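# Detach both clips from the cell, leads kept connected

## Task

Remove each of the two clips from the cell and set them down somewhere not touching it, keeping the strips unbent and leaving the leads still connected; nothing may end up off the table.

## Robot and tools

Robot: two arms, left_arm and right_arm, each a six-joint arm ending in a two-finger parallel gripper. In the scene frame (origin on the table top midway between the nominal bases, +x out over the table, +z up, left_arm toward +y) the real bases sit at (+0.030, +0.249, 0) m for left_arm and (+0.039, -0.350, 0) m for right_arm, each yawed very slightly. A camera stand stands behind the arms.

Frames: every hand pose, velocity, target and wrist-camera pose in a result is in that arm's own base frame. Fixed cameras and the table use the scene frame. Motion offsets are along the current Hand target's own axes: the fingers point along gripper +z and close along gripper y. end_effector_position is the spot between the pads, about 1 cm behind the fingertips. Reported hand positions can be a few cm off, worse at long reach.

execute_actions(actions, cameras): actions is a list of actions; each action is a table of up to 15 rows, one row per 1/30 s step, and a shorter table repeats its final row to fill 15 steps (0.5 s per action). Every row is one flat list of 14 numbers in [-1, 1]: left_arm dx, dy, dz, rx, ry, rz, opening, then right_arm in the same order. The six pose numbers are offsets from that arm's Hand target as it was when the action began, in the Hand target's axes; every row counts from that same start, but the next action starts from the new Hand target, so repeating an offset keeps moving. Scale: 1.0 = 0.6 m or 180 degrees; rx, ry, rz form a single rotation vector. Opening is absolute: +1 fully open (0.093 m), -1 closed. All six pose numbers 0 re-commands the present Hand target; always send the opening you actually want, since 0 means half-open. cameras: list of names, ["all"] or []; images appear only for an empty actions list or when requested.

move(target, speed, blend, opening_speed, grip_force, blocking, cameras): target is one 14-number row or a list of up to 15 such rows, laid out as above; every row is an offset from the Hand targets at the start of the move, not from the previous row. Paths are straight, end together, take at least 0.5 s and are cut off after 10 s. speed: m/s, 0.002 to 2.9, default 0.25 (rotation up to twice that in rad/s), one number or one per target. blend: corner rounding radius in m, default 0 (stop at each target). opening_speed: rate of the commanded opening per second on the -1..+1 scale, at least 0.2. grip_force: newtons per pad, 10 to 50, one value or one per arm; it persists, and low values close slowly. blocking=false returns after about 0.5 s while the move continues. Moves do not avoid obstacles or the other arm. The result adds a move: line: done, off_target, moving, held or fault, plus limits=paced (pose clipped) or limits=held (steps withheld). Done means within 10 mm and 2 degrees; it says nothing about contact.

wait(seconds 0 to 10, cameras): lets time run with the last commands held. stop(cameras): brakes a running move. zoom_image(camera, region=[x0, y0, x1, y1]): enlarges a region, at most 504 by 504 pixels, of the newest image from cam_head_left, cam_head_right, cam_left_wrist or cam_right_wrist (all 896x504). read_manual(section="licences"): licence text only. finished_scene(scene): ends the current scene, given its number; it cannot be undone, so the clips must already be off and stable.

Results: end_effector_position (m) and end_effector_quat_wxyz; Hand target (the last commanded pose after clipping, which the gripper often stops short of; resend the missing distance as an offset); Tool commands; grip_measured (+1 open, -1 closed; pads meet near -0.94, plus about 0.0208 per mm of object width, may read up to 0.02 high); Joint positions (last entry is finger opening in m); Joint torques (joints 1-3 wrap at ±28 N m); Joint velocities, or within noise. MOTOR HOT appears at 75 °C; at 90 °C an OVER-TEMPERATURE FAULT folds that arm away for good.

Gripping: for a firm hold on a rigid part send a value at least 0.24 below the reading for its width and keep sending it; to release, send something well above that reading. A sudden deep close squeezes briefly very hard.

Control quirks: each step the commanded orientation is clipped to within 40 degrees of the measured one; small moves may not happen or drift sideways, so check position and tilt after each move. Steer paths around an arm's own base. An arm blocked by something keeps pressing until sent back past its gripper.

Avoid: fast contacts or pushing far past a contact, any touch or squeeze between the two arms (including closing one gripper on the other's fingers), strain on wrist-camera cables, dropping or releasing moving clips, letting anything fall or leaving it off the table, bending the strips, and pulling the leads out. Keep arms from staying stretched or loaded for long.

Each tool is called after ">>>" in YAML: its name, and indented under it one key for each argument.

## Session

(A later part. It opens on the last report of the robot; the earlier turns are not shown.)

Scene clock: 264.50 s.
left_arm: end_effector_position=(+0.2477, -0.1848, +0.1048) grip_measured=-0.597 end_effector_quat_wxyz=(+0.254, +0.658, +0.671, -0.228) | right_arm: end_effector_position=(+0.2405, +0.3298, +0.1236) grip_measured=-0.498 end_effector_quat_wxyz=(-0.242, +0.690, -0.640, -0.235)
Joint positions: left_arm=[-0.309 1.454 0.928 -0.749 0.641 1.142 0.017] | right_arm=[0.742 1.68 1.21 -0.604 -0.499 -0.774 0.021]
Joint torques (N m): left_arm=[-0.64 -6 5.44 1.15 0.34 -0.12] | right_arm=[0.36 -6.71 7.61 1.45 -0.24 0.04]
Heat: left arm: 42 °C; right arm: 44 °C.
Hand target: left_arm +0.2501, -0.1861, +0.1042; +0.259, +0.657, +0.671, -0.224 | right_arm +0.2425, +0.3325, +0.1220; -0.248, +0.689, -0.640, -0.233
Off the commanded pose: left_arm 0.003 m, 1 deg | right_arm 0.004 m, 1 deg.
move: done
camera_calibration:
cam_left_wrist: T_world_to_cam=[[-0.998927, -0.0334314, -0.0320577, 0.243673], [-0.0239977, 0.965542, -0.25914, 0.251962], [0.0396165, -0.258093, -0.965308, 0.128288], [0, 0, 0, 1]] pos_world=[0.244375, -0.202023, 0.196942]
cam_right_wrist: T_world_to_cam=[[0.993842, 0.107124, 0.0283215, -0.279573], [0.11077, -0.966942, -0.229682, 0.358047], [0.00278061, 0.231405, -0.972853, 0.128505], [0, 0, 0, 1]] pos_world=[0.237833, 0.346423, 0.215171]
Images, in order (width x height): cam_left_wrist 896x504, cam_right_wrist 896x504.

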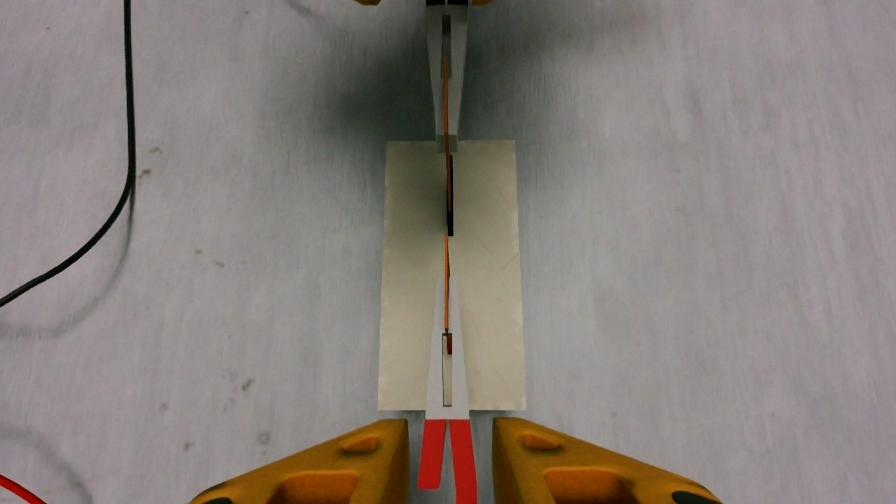

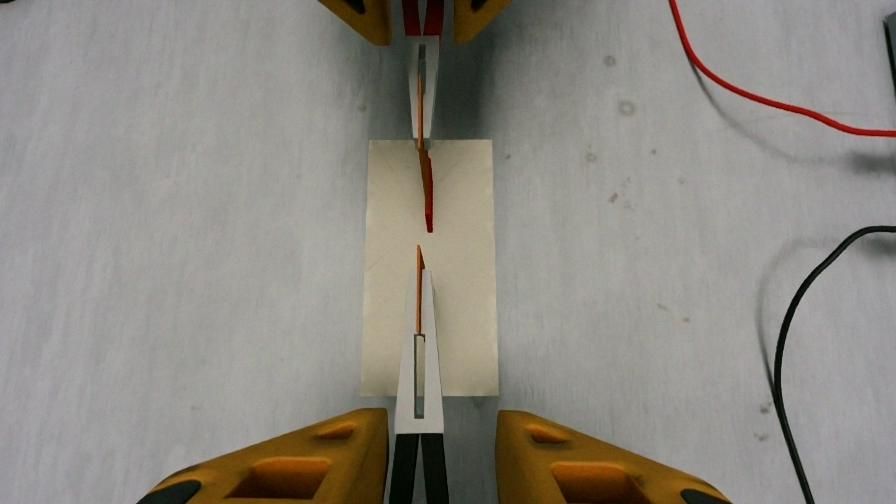

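>>> move:
  target: [0.0065,0.0006,0.0077,0,0,0,-0.6,0.0118,0.0075,0.0062,0,0,0,-0.5]
  cameras: ["cam_left_wrist","cam_right_wrist"]
  speed: 0.06

>>> zoom_image:
  camera: "cam_left_wrist"
  region: [350, 350, 550, 504]

>>> zoom_image:
  camera: "cam_right_wrist"
  region: [340, 350, 540, 504]

Scene clock: 277.03 s.
left_arm: end_effector_position=(+0.2482, -0.1850, +0.1013) grip_measured=-0.597 end_effector_quat_wxyz=(+0.258, +0.658, +0.670, -0.227) | right_arm: end_effector_position=(+0.2377, +0.3273, +0.1133) grip_measured=-0.498 end_effector_quat_wxyz=(-0.239, +0.690, -0.642, -0.236)
Joint positions: left_arm=[-0.309 1.454 0.912 -0.724 0.641 1.142 0.017] | right_arm=[0.742 1.68 1.171 -0.572 -0.499 -0.774 0.021]
Joint torques (N m): left_arm=[-0.49 -4.94 5.41 1.18 0.33 -0.1] | right_arm=[0.46 -7.76 7.04 1.45 -0.23 0.01]
Heat: left arm: 42 °C; right arm: 44 °C.
Hand target: left_arm +0.2506, -0.1860, +0.0981; +0.259, +0.657, +0.671, -0.224 | right_arm +0.2385, +0.3291, +0.1144; -0.247, +0.689, -0.640, -0.233
Off the commanded pose: left_arm 0.004 m, 0 deg | right_arm 0.002 m, 1 deg.
move: done
camera_calibration:
cam_left_wrist: T_world_to_cam=[[-0.998624, -0.03386, -0.040057, 0.244767], [-0.0222073, 0.964829, -0.261937, 0.250918], [0.0475174, -0.260687, -0.964253, 0.122277], [0, 0, 0, 1]] pos_world=[0.244192, -0.201929, 0.193435]
cam_right_wrist: T_world_to_cam=[[0.994045, 0.10667, 0.0222545, -0.275519], [0.108937, -0.968059, -0.225819, 0.353918], [-0.00254451, 0.226898, -0.973915, 0.121995], [0, 0, 0, 1]] pos_world=[0.235633, 0.344323, 0.204866]
Images, in order (width x height): cam_left_wrist 896x504, cam_right_wrist 896x504.

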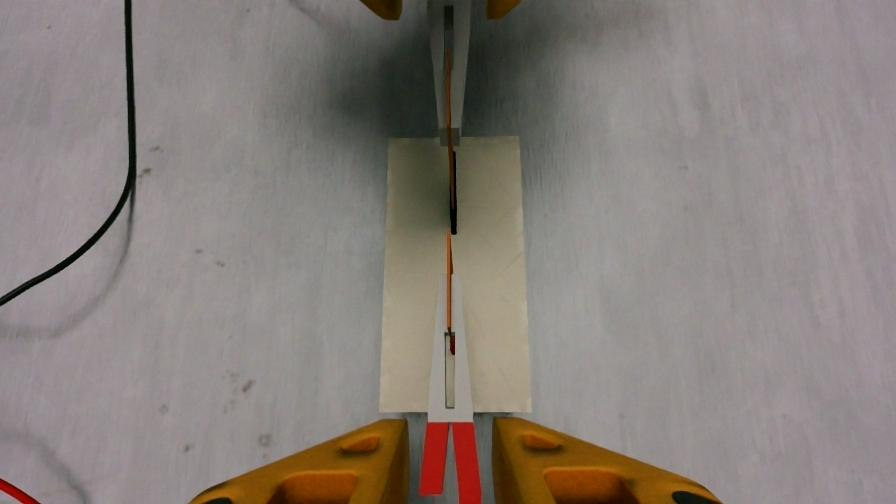

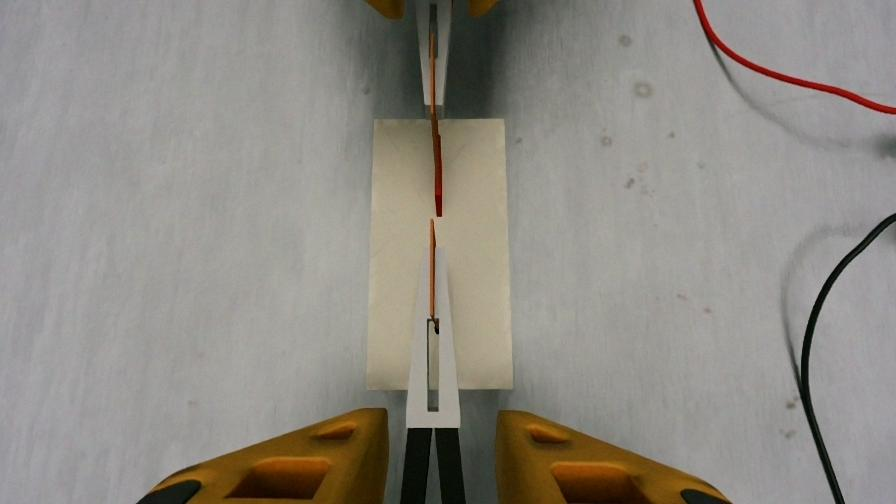

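Scaled by 2.520 from the camera's 896x504 image, which has a finer 1280x720 frame.

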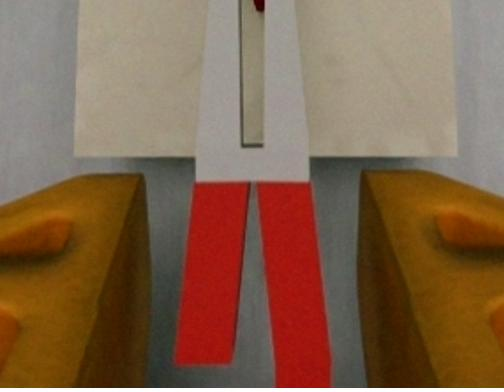

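Scaled by 2.520 from the camera's 896x504 image, which has a finer 1280x720 frame.

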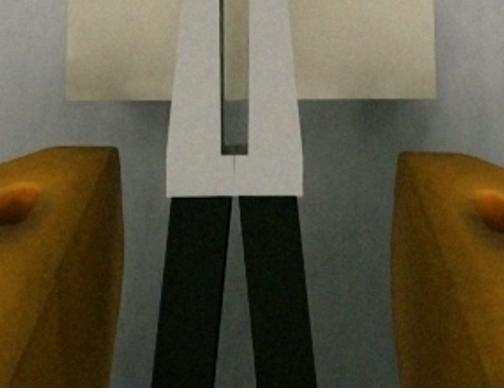

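>>> move:
  target: [0,0,0,0,0,0,-0.78,0.001,0.0038,-0.001,0,0,0,-0.5]
  cameras: ["cam_left_wrist","cam_right_wrist"]
  speed: 0.06
  opening_speed: 0.3

>>> zoom_image:
  camera: "cam_left_wrist"
  region: [350, 200, 550, 504]

>>> zoom_image:
  camera: "cam_right_wrist"
  region: [340, 350, 540, 504]

Scene clock: 285.87 s.
left_arm: end_effector_position=(+0.2483, -0.1850, +0.1014) grip_measured=-0.775 end_effector_quat_wxyz=(+0.258, +0.658, +0.670, -0.226) | right_arm: end_effector_position=(+0.2357, +0.3264, +0.1103) grip_measured=-0.498 end_effector_quat_wxyz=(-0.235, +0.690, -0.643, -0.236)
Joint positions: left_arm=[-0.309 1.454 0.912 -0.723 0.641 1.142 0.008] | right_arm=[0.744 1.68 1.162 -0.569 -0.498 -0.771 0.021]
Joint torques (N m): left_arm=[-0.43 -4.86 5.53 1.12 0.33 -0.08] | right_arm=[0.38 -8.61 6.97 1.45 -0.24 0.05]
Heat: left arm: 41 °C; right arm: 44 °C.
Hand target: left_arm +0.2506, -0.1860, +0.0982; +0.259, +0.657, +0.671, -0.224 | right_arm +0.2363, +0.3281, +0.1144; -0.248, +0.689, -0.640, -0.233
Off the commanded pose: left_arm 0.004 m, 0 deg | right_arm 0.004 m, 1 deg.
move: done
camera_calibration:
cam_left_wrist: T_world_to_cam=[[-0.998607, -0.0338731, -0.0404675, 0.244842], [-0.0221066, 0.964798, -0.262061, 0.251034], [0.0479198, -0.260801, -0.964202, 0.122216], [0, 0, 0, 1]] pos_world=[0.244193, -0.20203, 0.193535]
cam_right_wrist: T_world_to_cam=[[0.994138, 0.106922, 0.0160348, -0.27267], [0.107809, -0.969147, -0.221657, 0.352803], [-0.00815982, 0.222086, -0.974993, 0.122244], [0, 0, 0, 1]] pos_world=[0.234034, 0.343923, 0.20176]
Images, in order (width x height): cam_left_wrist 896x504, cam_right_wrist 896x504.

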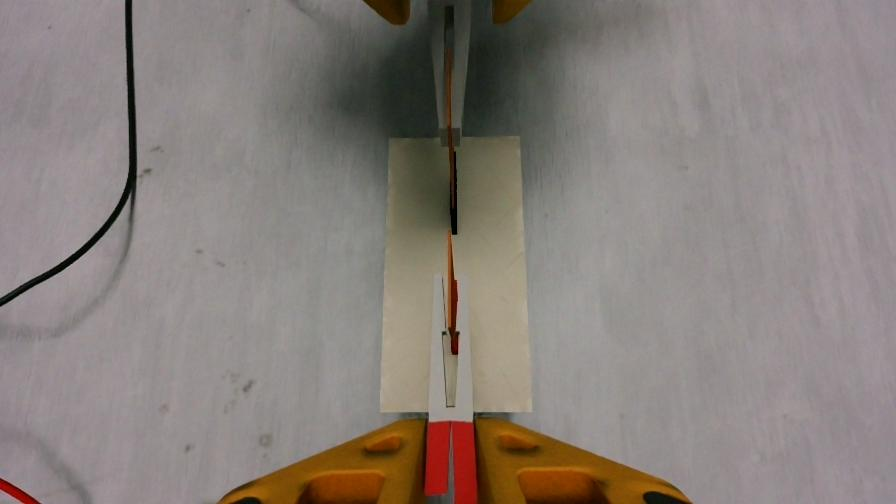

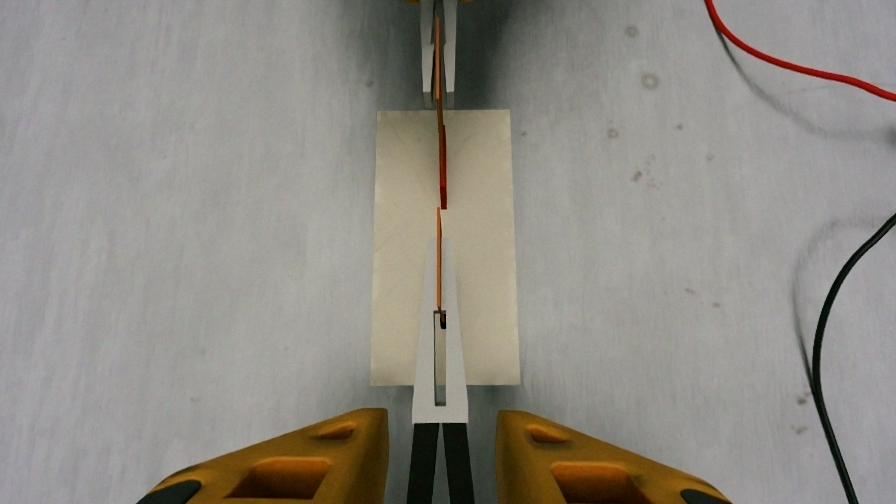

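Scaled by 1.658 from the camera's 896x504 image, which has a finer 1280x720 frame.

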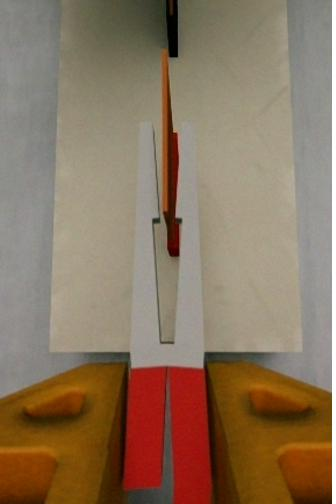

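Scaled by 2.520 from the camera's 896x504 image, which has a finer 1280x720 frame.

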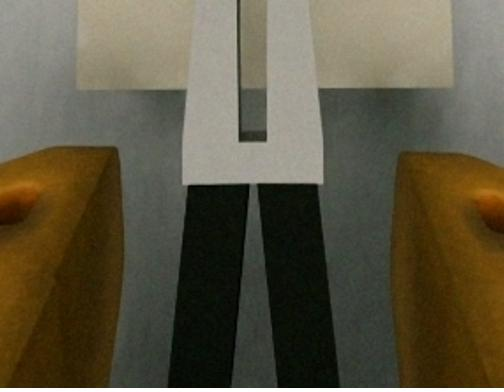

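>>> move:
  target: [0,0,0,0,0,0,-0.86,0,0,0,0,0,0,-0.78]
  cameras: ["cam_left_wrist","cam_right_wrist"]
  speed: 0.06
  opening_speed: 0.3

>>> zoom_image:
  camera: "cam_left_wrist"
  region: [350, 200, 550, 504]

>>> zoom_image:
  camera: "cam_right_wrist"
  region: [340, 200, 540, 504]

Scene clock: 295.17 s.
left_arm: end_effector_position=(+0.2483, -0.1850, +0.1014) grip_measured=-0.855 end_effector_quat_wxyz=(+0.258, +0.658, +0.670, -0.226) | right_arm: end_effector_position=(+0.2357, +0.3269, +0.1104) grip_measured=-0.774 end_effector_quat_wxyz=(-0.236, +0.690, -0.642, -0.236)
Joint positions: left_arm=[-0.309 1.454 0.912 -0.723 0.641 1.142 0.004] | right_arm=[0.745 1.68 1.162 -0.567 -0.497 -0.771 0.008]
Joint torques (N m): left_arm=[-0.65 -5.03 5.41 1.16 0.32 -0.12] | right_arm=[0.31 -8.64 6.91 1.45 -0.24 0.01]
Heat: left arm: 41 °C; right arm: 44 °C.
Hand target: left_arm +0.2506, -0.1860, +0.0982; +0.259, +0.657, +0.671, -0.224 | right_arm +0.2363, +0.3282, +0.1144; -0.248, +0.689, -0.640, -0.233
Off the commanded pose: left_arm 0.004 m, 0 deg | right_arm 0.004 m, 1 deg.
move: done
camera_calibration:
cam_left_wrist: T_world_to_cam=[[-0.998607, -0.0338731, -0.0404675, 0.244842], [-0.0221066, 0.964798, -0.262061, 0.251034], [0.0479198, -0.260801, -0.964202, 0.122216], [0, 0, 0, 1]] pos_world=[0.244193, -0.20203, 0.193535]
cam_right_wrist: T_world_to_cam=[[0.994064, 0.107354, 0.0176624, -0.273077], [0.108588, -0.968916, -0.222283, 0.353111], [-0.00674952, 0.222881, -0.974822, 0.121712], [0, 0, 0, 1]] pos_world=[0.233934, 0.344323, 0.201962]
Images, in order (width x height): cam_left_wrist 896x504, cam_right_wrist 896x504.

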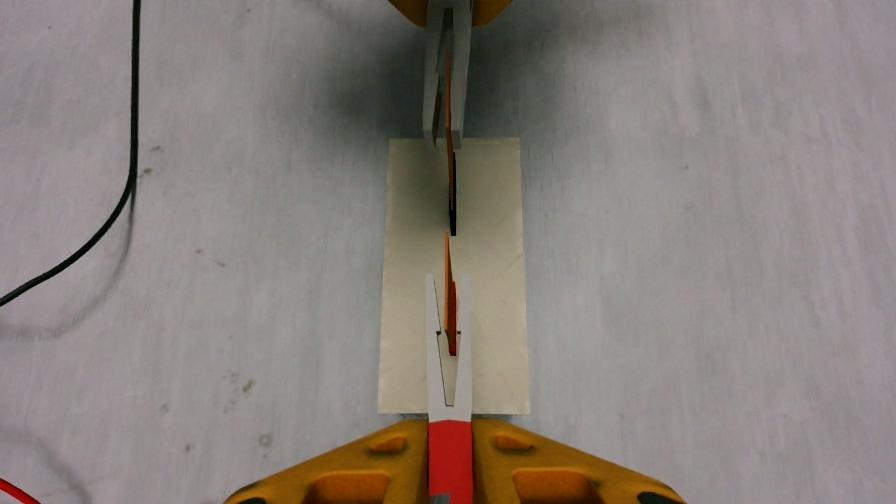

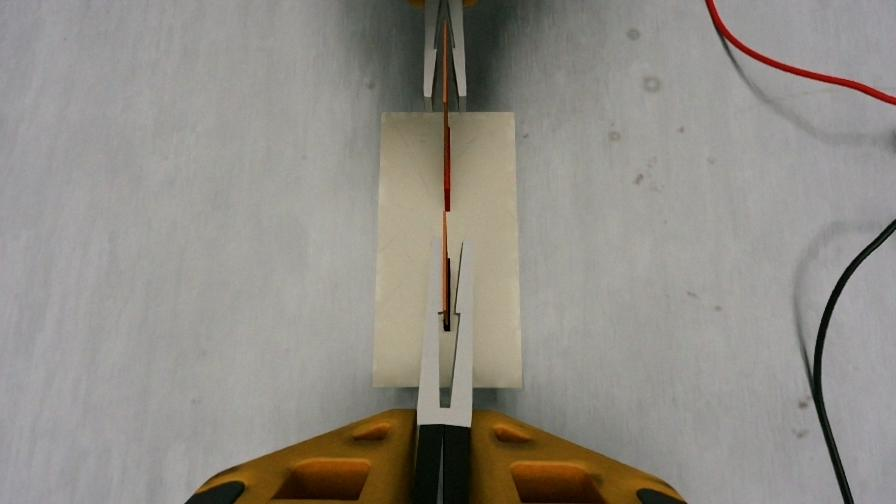

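Scaled by 1.658 from the camera's 896x504 image, which has a finer 1280x720 frame.

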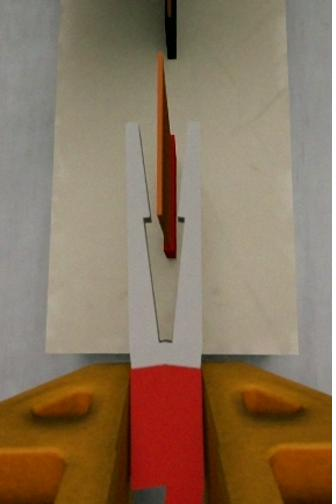

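Scaled by 1.658 from the camera's 896x504 image, which has a finer 1280x720 frame.

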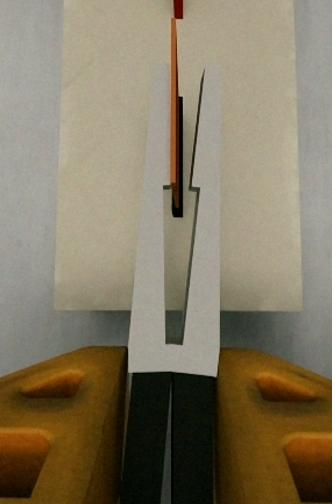

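>>> move:
  target: [0.0318,0.0013,-0.0527,0,0,0,-0.86,0,0,0,0,0,0,-0.86]
  cameras: ["cam_left_wrist","cam_right_wrist","cam_head_right"]
  speed: 0.06
  opening_speed: 0.3

>>> zoom_image:
  camera: "cam_right_wrist"
  region: [340, 200, 540, 504]

Scene clock: 309.93 s.
left_arm: end_effector_position=(+0.2458, -0.1500, +0.0986) grip_measured=-0.855 end_effector_quat_wxyz=(+0.243, +0.650, +0.682, -0.229) | right_arm: end_effector_position=(+0.2357, +0.3269, +0.1104) grip_measured=-0.858 end_effector_quat_wxyz=(-0.236, +0.690, -0.642, -0.236)
Joint positions: left_arm=[-0.181 1.454 0.918 -0.848 0.66 1.277 0.004] | right_arm=[0.745 1.68 1.162 -0.567 -0.497 -0.771 0.004]
Joint torques (N m): left_arm=[0.18 -7.09 7.77 0.63 0.5 0.15] | right_arm=[0.43 -8.66 7.04 1.45 -0.25 0.02]
Heat: left arm: 41 °C; right arm: 43 °C.
Hand target: left_arm +0.2498, -0.1511, +0.1102; +0.259, +0.657, +0.671, -0.224 | right_arm +0.2363, +0.3282, +0.1144; -0.248, +0.689, -0.640, -0.233
Off the commanded pose: left_arm 0.012 m, 2 deg | right_arm 0.004 m, 1 deg.
move: off_target (left_arm)
camera_calibration:
cam_left_wrist: T_world_to_cam=[[-0.998615, -0.0521088, -0.00727333, 0.237403], [-0.0487591, 0.968504, -0.244178, 0.22179], [0.0197681, -0.243485, -0.969703, 0.138884], [0, 0, 0, 1]] pos_world=[0.245143, -0.168617, 0.190559]
cam_right_wrist: T_world_to_cam=[[0.994064, 0.107354, 0.0176624, -0.273077], [0.108588, -0.968916, -0.222283, 0.353111], [-0.00674952, 0.222881, -0.974822, 0.121712], [0, 0, 0, 1]] pos_world=[0.233934, 0.344323, 0.201962]
Images, in order (width x height): cam_head_right 896x504, cam_left_wrist 896x504, cam_right_wrist 896x504.

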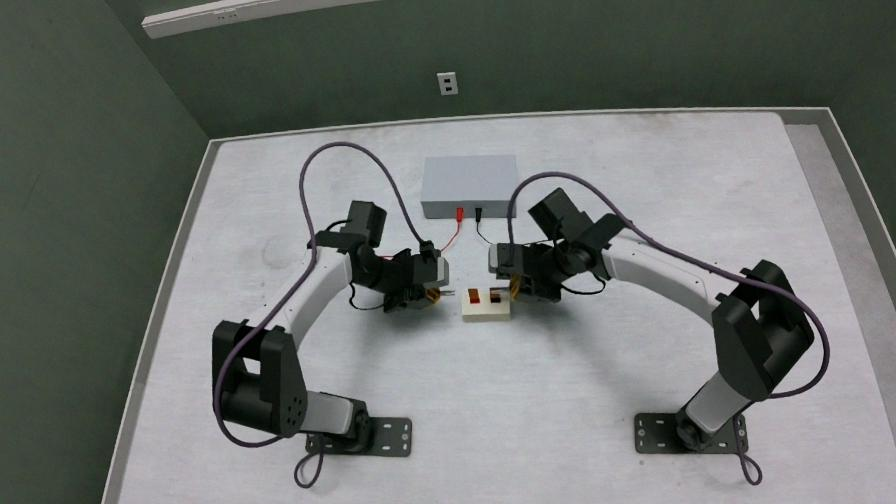

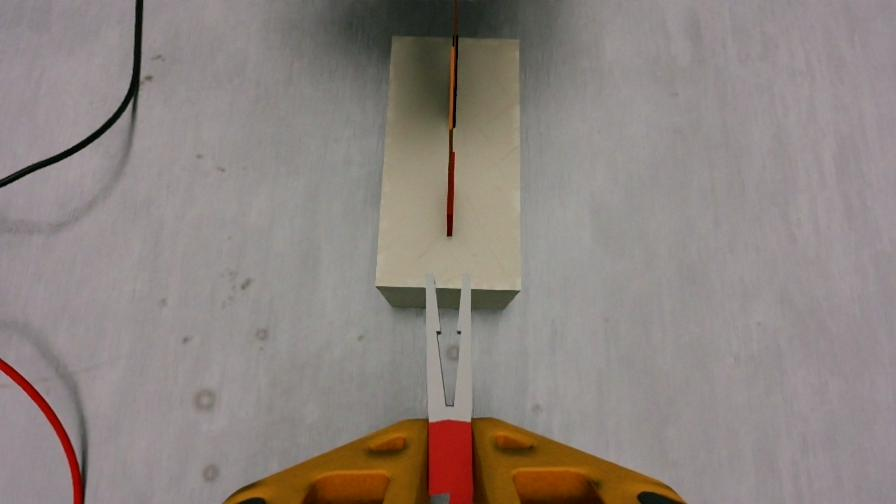

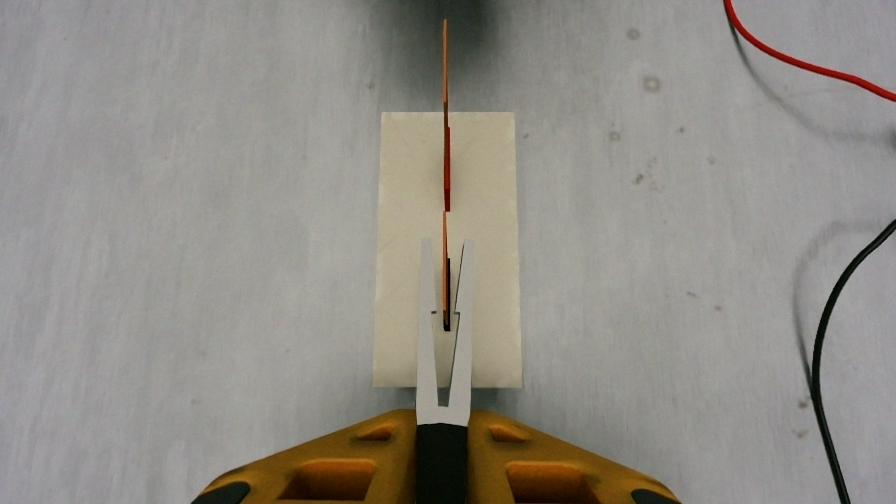

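Scaled by 1.658 from the camera's 896x504 image, which has a finer 1280x720 frame.

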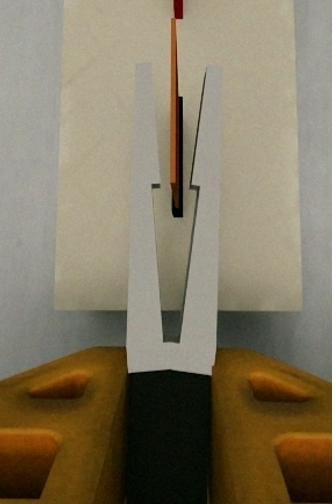

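>>> move:
  target: [0.1122,-0.0077,0.0555,0,0,0,-0.86,0.0322,-0.0038,-0.0525,0,0,0,-0.86]
  cameras: ["all"]
  speed: 0.08

Scene clock: 327.37 s.
left_arm: end_effector_position=(+0.2442, -0.1203, +0.0438) grip_measured=-0.855 end_effector_quat_wxyz=(+0.251, +0.653, +0.679, -0.223) | right_arm: end_effector_position=(+0.2445, +0.2946, +0.1200) grip_measured=-0.857 end_effector_quat_wxyz=(-0.241, +0.686, -0.648, -0.224)
Joint positions: left_arm=[-0.059 1.539 0.759 -0.679 0.678 1.433 0.004] | right_arm=[0.662 1.613 1.137 -0.638 -0.51 -0.845 0.004]
Joint torques (N m): left_arm=[0.14 -4.4 4.78 0.79 0.54 0.16] | right_arm=[-0.21 -8.87 6.99 1.18 -0.57 -0.15]
Heat: left arm: 42 °C; right arm: 43 °C.
Hand target: left_arm +0.2468, -0.1210, +0.0413; +0.259, +0.657, +0.671, -0.224 | right_arm +0.2401, +0.2934, +0.1264; -0.248, +0.689, -0.640, -0.233
Off the commanded pose: left_arm 0.004 m, 1 deg | right_arm 0.008 m, 2 deg.
move: done
camera_calibration:
cam_left_wrist: T_world_to_cam=[[-0.998294, -0.0505834, -0.0291709, 0.237922], [-0.0417928, 0.967848, -0.248041, 0.17792], [0.0407797, -0.246399, -0.96831, 0.0874337], [0, 0, 0, 1]] pos_world=[0.241386, -0.138621, 0.135735]
cam_right_wrist: T_world_to_cam=[[0.995592, 0.0874777, 0.0338196, -0.274995], [0.0926678, -0.973079, -0.211023, 0.326781], [0.0144494, 0.213227, -0.976896, 0.136165], [0, 0, 0, 1]] pos_world=[0.241533, 0.313005, 0.211278]

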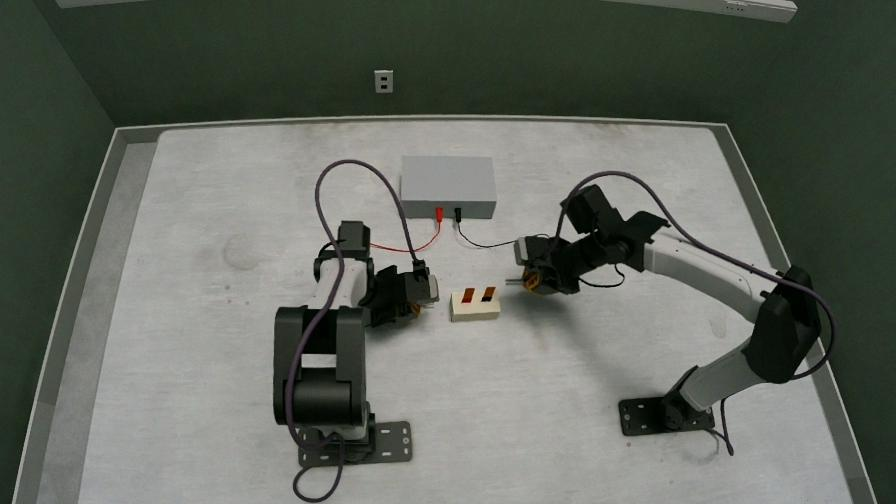

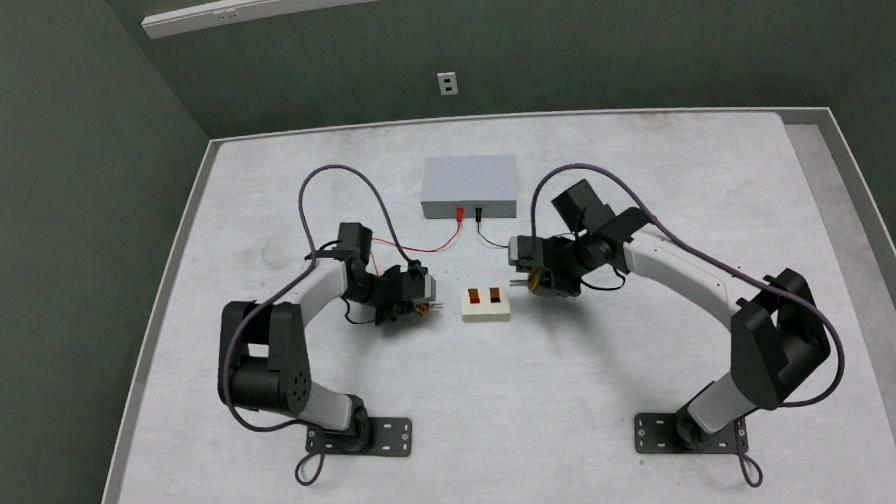

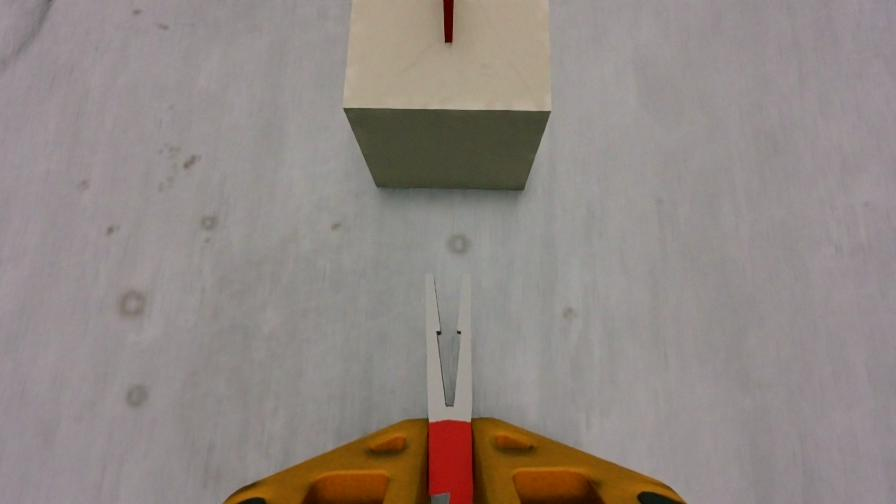

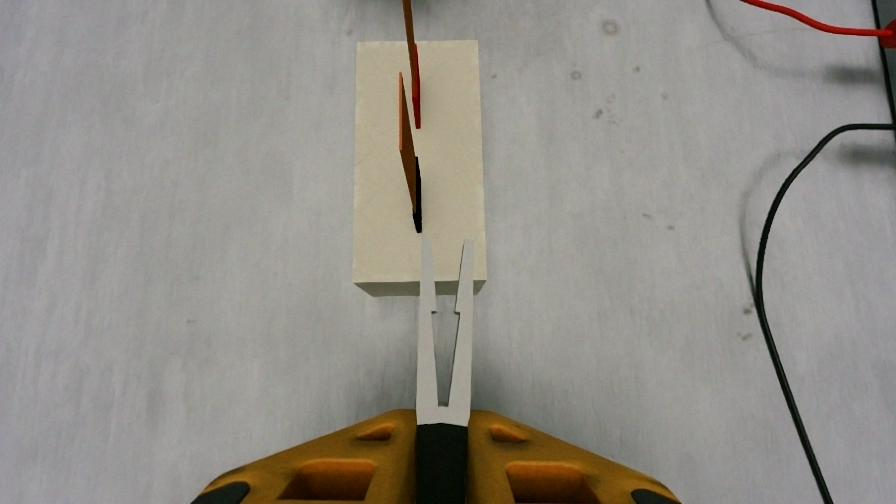

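>>> zoom_image:
  camera: "cam_right_wrist"
  region: [320, 0, 520, 300]

>>> zoom_image:
  camera: "cam_head_right"
  region: [445, 275, 535, 325]

>>> zoom_image:
  camera: "cam_head_left"
  region: [435, 275, 525, 325]

Scaled by 1.680 from the camera's 896x504 image, which has a finer 1280x720 frame.

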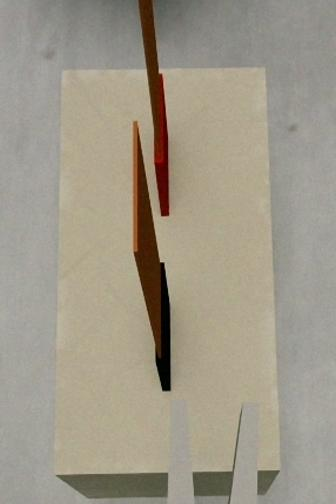

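Scaled by 5.600 from the camera's 896x504 image, which has a finer 1280x720 frame.

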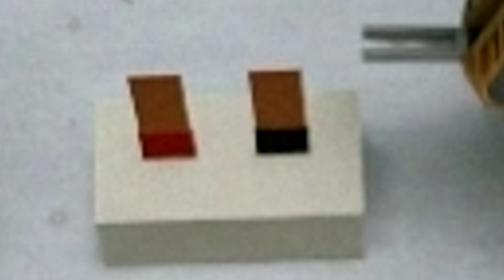

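Scaled by 5.600 from the camera's 896x504 image, which has a finer 1280x720 frame.

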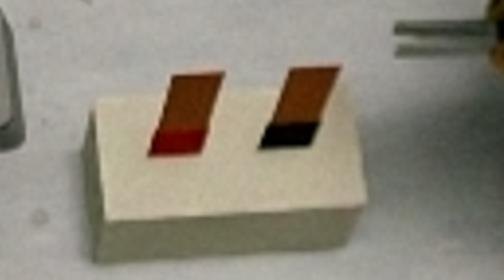

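>>> move:
  target: [0.0257,-0.0016,0.0305,0,0,0,-0.86,0.1312,0.0077,0.0533,0,0,0,-0.86]
  cameras: ["cam_left_wrist","cam_right_wrist"]
  speed: 0.08

Scene clock: 340.53 s.
left_arm: end_effector_position=(+0.2452, -0.1204, +0.0205) grip_measured=-0.855 end_effector_quat_wxyz=(+0.252, +0.653, +0.678, -0.223) | right_arm: end_effector_position=(+0.2408, +0.2508, +0.0509) grip_measured=-0.857 end_effector_quat_wxyz=(-0.238, +0.687, -0.649, -0.225)
Joint positions: left_arm=[-0.059 1.602 0.709 -0.564 0.679 1.434 0.004] | right_arm=[0.547 1.627 0.866 -0.421 -0.557 -0.969 0.004]
Joint torques (N m): left_arm=[0.09 -4.6 4.38 0.79 0.53 0.15] | right_arm=[-0.34 -5.56 6.41 1.28 -0.63 -0.19]
Heat: left arm: 42 °C; right arm: 43 °C.
Hand target: left_arm +0.2469, -0.1210, +0.0174; +0.259, +0.657, +0.671, -0.224 | right_arm +0.2409, +0.2532, +0.0514; -0.248, +0.689, -0.640, -0.233
Off the commanded pose: left_arm 0.004 m, 1 deg | right_arm 0.002 m, 2 deg.
move: done
camera_calibration:
cam_left_wrist: T_world_to_cam=[[-0.998254, -0.0496149, -0.0320633, 0.238491], [-0.0400965, 0.967669, -0.249017, 0.171945], [0.0433816, -0.247297, -0.967968, 0.0640187], [0, 0, 0, 1]] pos_world=[0.242191, -0.138722, 0.112432]
cam_right_wrist: T_world_to_cam=[[0.995525, 0.0893177, 0.0308672, -0.265428], [0.0938032, -0.973593, -0.208127, 0.269653], [0.0114627, 0.210091, -0.977615, 0.079643], [0, 0, 0, 1]] pos_world=[0.238033, 0.269507, 0.142175]
Images, in order (width x height): cam_left_wrist 896x504, cam_right_wrist 896x504.

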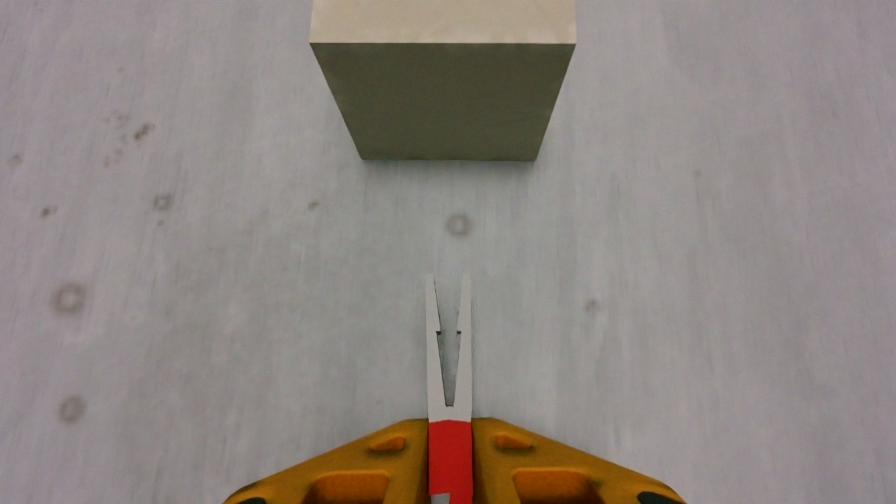

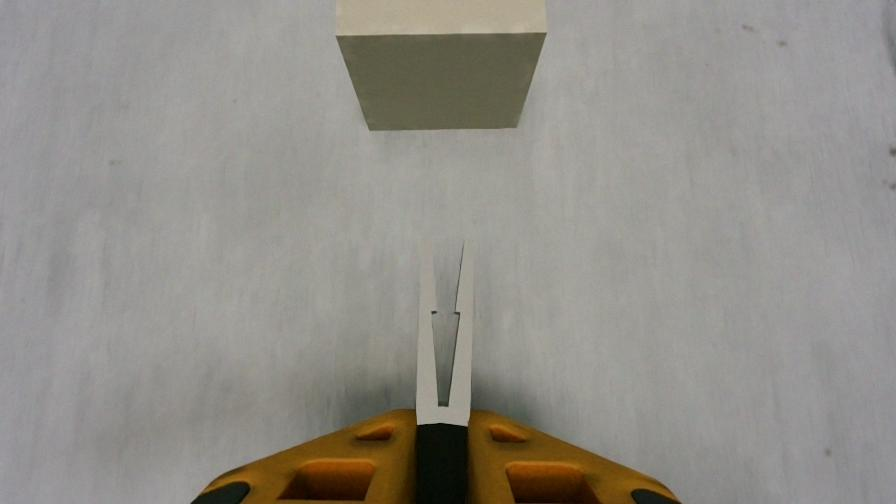

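>>> move:
  target: [0.0053,-0.0003,0.0063,0,0,0,-0.86,0.0223,0.0015,0.0268,0,0,0,-0.86]
  cameras: ["cam_left_wrist","cam_right_wrist"]
  speed: 0.06

Scene clock: 346.67 s.
left_arm: end_effector_position=(+0.2453, -0.1204, +0.0156) grip_measured=-0.855 end_effector_quat_wxyz=(+0.253, +0.653, +0.678, -0.223) | right_arm: end_effector_position=(+0.2412, +0.2512, +0.0305) grip_measured=-0.858 end_effector_quat_wxyz=(-0.239, +0.688, -0.648, -0.225)
Joint positions: left_arm=[-0.059 1.616 0.699 -0.54 0.679 1.434 0.004] | right_arm=[0.547 1.676 0.823 -0.327 -0.557 -0.97 0.004]
Joint torques (N m): left_arm=[0.18 -4.57 4.44 0.83 0.53 0.16] | right_arm=[-0.32 -5.78 5.93 1.31 -0.63 -0.13]
Heat: left arm: 41 °C; right arm: 42 °C.
Hand target: left_arm +0.2468, -0.1210, +0.0123; +0.259, +0.657, +0.671, -0.224 | right_arm +0.2409, +0.2532, +0.0305; -0.248, +0.689, -0.640, -0.233
Off the commanded pose: left_arm 0.004 m, 1 deg | right_arm 0.002 m, 2 deg.
move: done
camera_calibration:
cam_left_wrist: T_world_to_cam=[[-0.99824, -0.0496187, -0.0324773, 0.238475], [-0.0399959, 0.967663, -0.249054, 0.170708], [0.0437848, -0.247317, -0.967945, 0.0591678], [0, 0, 0, 1]] pos_world=[0.242292, -0.138722, 0.107532]
cam_right_wrist: T_world_to_cam=[[0.995368, 0.0904437, 0.0325919, -0.2656], [0.0952831, -0.973187, -0.209353, 0.265359], [0.0127834, 0.211488, -0.977297, 0.058904], [0, 0, 0, 1]] pos_world=[0.238333, 0.269808, 0.121777]
Images, in order (width x height): cam_left_wrist 896x504, cam_right_wrist 896x504.

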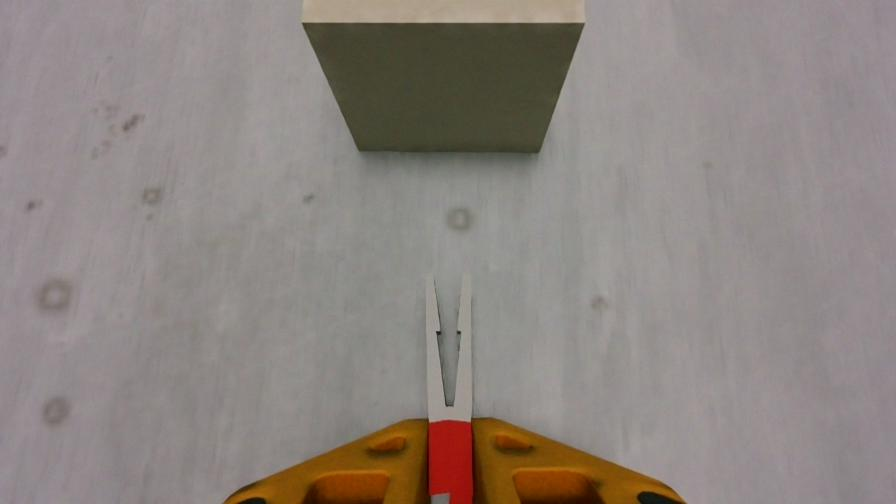

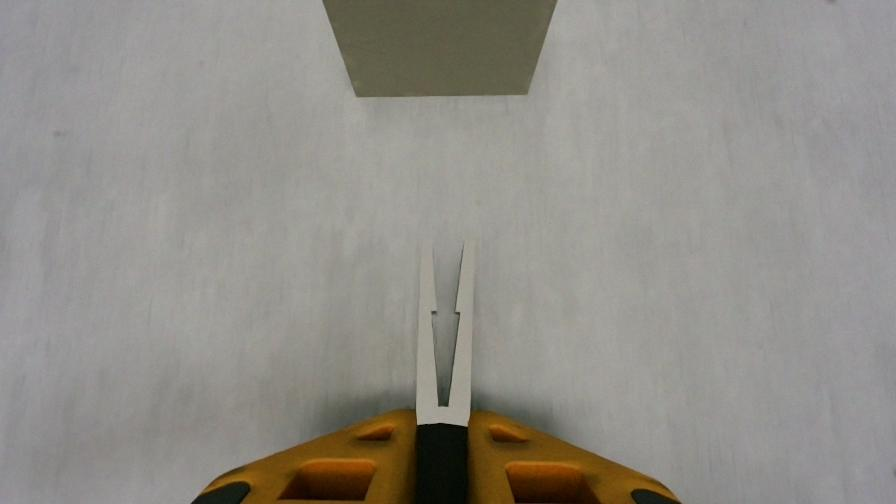

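>>> move:
  target: [0,0,0,0,0,0,-0.4,0.0032,0.0002,0.0038,0,0,0,-0.86]
  cameras: ["cam_left_wrist","cam_right_wrist"]
  speed: 0.06
  opening_speed: 0.5

Scene clock: 351.93 s.
left_arm: end_effector_position=(+0.2454, -0.1204, +0.0156) grip_measured=-0.403 end_effector_quat_wxyz=(+0.253, +0.653, +0.678, -0.223) | right_arm: end_effector_position=(+0.2431, +0.2524, +0.0296) grip_measured=-0.859 end_effector_quat_wxyz=(-0.243, +0.688, -0.647, -0.224)
Joint positions: left_arm=[-0.059 1.616 0.699 -0.54 0.679 1.434 0.026] | right_arm=[0.547 1.682 0.823 -0.313 -0.557 -0.97 0.004]
Joint velocities: left_arm=[within noise] | right_arm=[0.002 -0.007 0.012 0.022 -0.037 -0.007 0.011]
Joint torques (N m): left_arm=[0.25 -4.49 4.29 0.81 0.51 0.13] | right_arm=[-0.31 -5.63 5.37 1.32 -0.62 -0.15]
Heat: left arm: 41 °C; right arm: 42 °C.
Hand target: left_arm +0.2468, -0.1210, +0.0123; +0.259, +0.657, +0.671, -0.224 | right_arm +0.2409, +0.2532, +0.0275; -0.248, +0.689, -0.640, -0.233
Off the commanded pose: left_arm 0.004 m, 1 deg | right_arm 0.003 m, 1 deg.
move: done
camera_calibration:
cam_left_wrist: T_world_to_cam=[[-0.998226, -0.0496216, -0.0328887, 0.238516], [-0.0398963, 0.967664, -0.249067, 0.170685], [0.0441844, -0.247313, -0.967928, 0.0590691], [0, 0, 0, 1]] pos_world=[0.242293, -0.138722, 0.107531]
cam_right_wrist: T_world_to_cam=[[0.995144, 0.0903373, 0.0390727, -0.267638], [0.0966126, -0.972385, -0.212447, 0.265665], [0.0188019, 0.21519, -0.976391, 0.0552908], [0, 0, 0, 1]] pos_world=[0.239632, 0.270608, 0.120882]
Images, in order (width x height): cam_left_wrist 896x504, cam_right_wrist 896x504.

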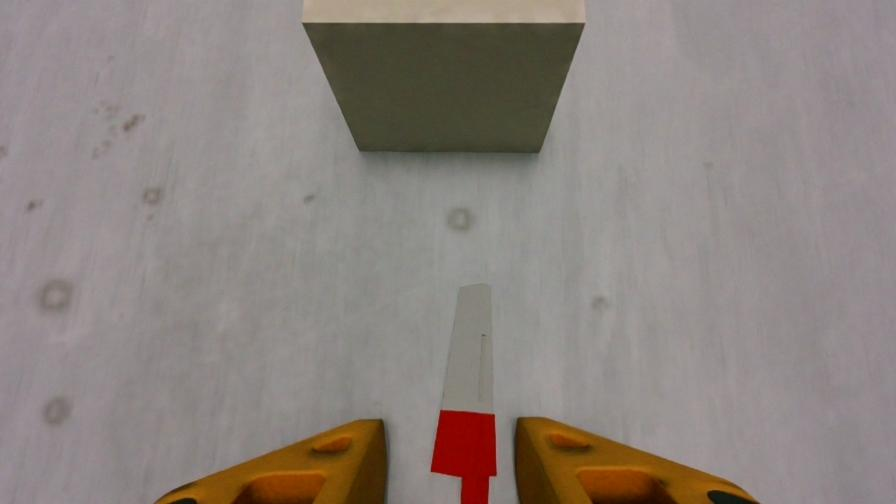

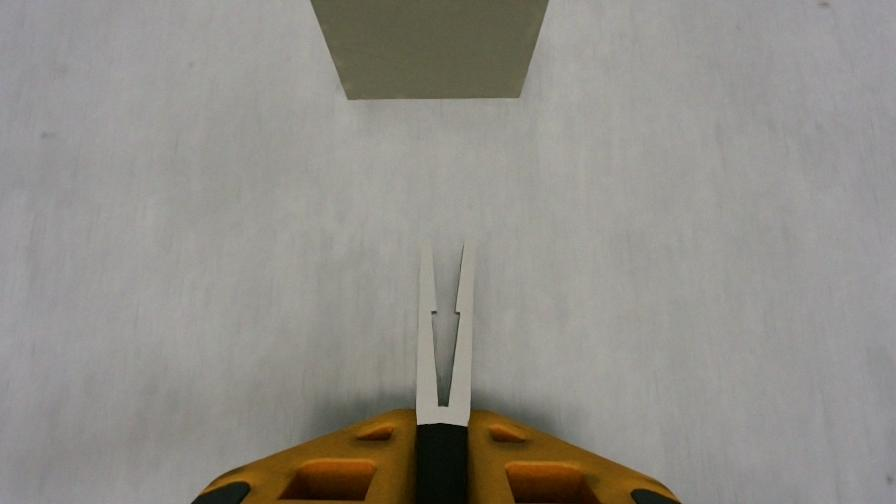

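>>> move:
  target: [0,0,-0.13,0,0,0,0.0,0,0,0,0,0,0,-0.4]
  cameras: ["cam_left_wrist","cam_right_wrist"]
  speed: 0.1
  opening_speed: 0.5

Scene clock: 356.43 s.
left_arm: end_effector_position=(+0.2371, -0.0716, +0.0611) grip_measured=-0.003 end_effector_quat_wxyz=(+0.243, +0.649, +0.681, -0.236) | right_arm: end_effector_position=(+0.2432, +0.2524, +0.0296) grip_measured=-0.402 end_effector_quat_wxyz=(-0.243, +0.688, -0.647, -0.224)
Joint positions: left_arm=[0.152 1.559 0.855 -0.96 0.686 1.708 0.045] | right_arm=[0.547 1.682 0.823 -0.313 -0.557 -0.97 0.026]
Joint torques (N m): left_arm=[0.2 -7.97 6.64 0.01 0.48 0.16] | right_arm=[-0.39 -5.72 5.37 1.29 -0.63 -0.16]
Heat: left arm: 41 °C; right arm: 42 °C.
Hand target: left_arm +0.2427, -0.0710, +0.0721; +0.259, +0.657, +0.671, -0.224 | right_arm +0.2409, +0.2532, +0.0275; -0.248, +0.689, -0.640, -0.233
Off the commanded pose: left_arm 0.012 m, 3 deg | right_arm 0.003 m, 1 deg.
move: off_target (left_arm)
camera_calibration:
cam_left_wrist: T_world_to_cam=[[-0.998817, -0.0485985, 0.00170738, 0.232238], [-0.047443, 0.96616, -0.253541, 0.136397], [0.0106721, -0.253322, -0.967323, 0.123014], [0, 0, 0, 1]] pos_world=[0.237122, -0.0893332, 0.15318]
cam_right_wrist: T_world_to_cam=[[0.99513, 0.0903546, 0.0394063, -0.267683], [0.0967048, -0.972337, -0.212625, 0.265672], [0.0191046, 0.2154, -0.976339, 0.0552531], [0, 0, 0, 1]] pos_world=[0.239632, 0.270608, 0.120983]
Images, in order (width x height): cam_left_wrist 896x504, cam_right_wrist 896x504.

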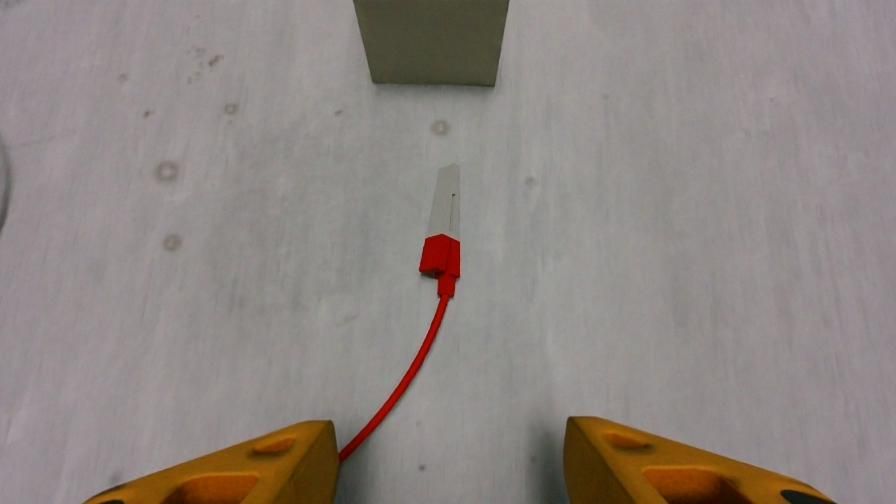

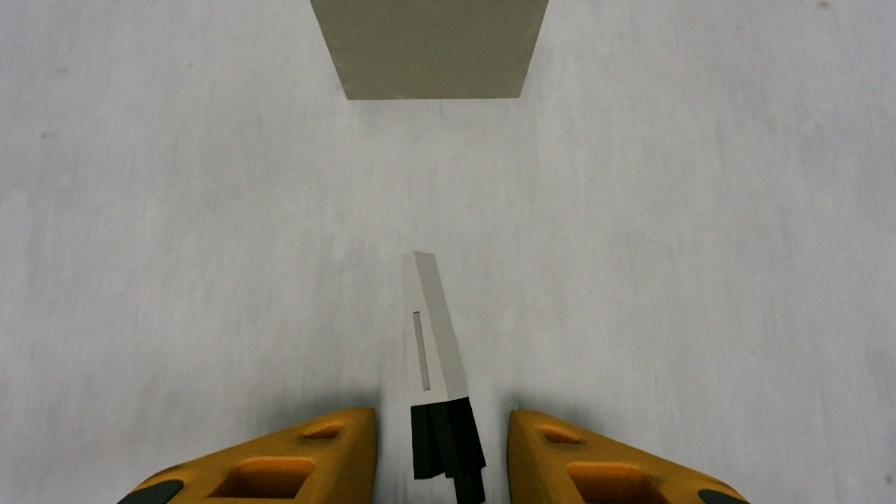

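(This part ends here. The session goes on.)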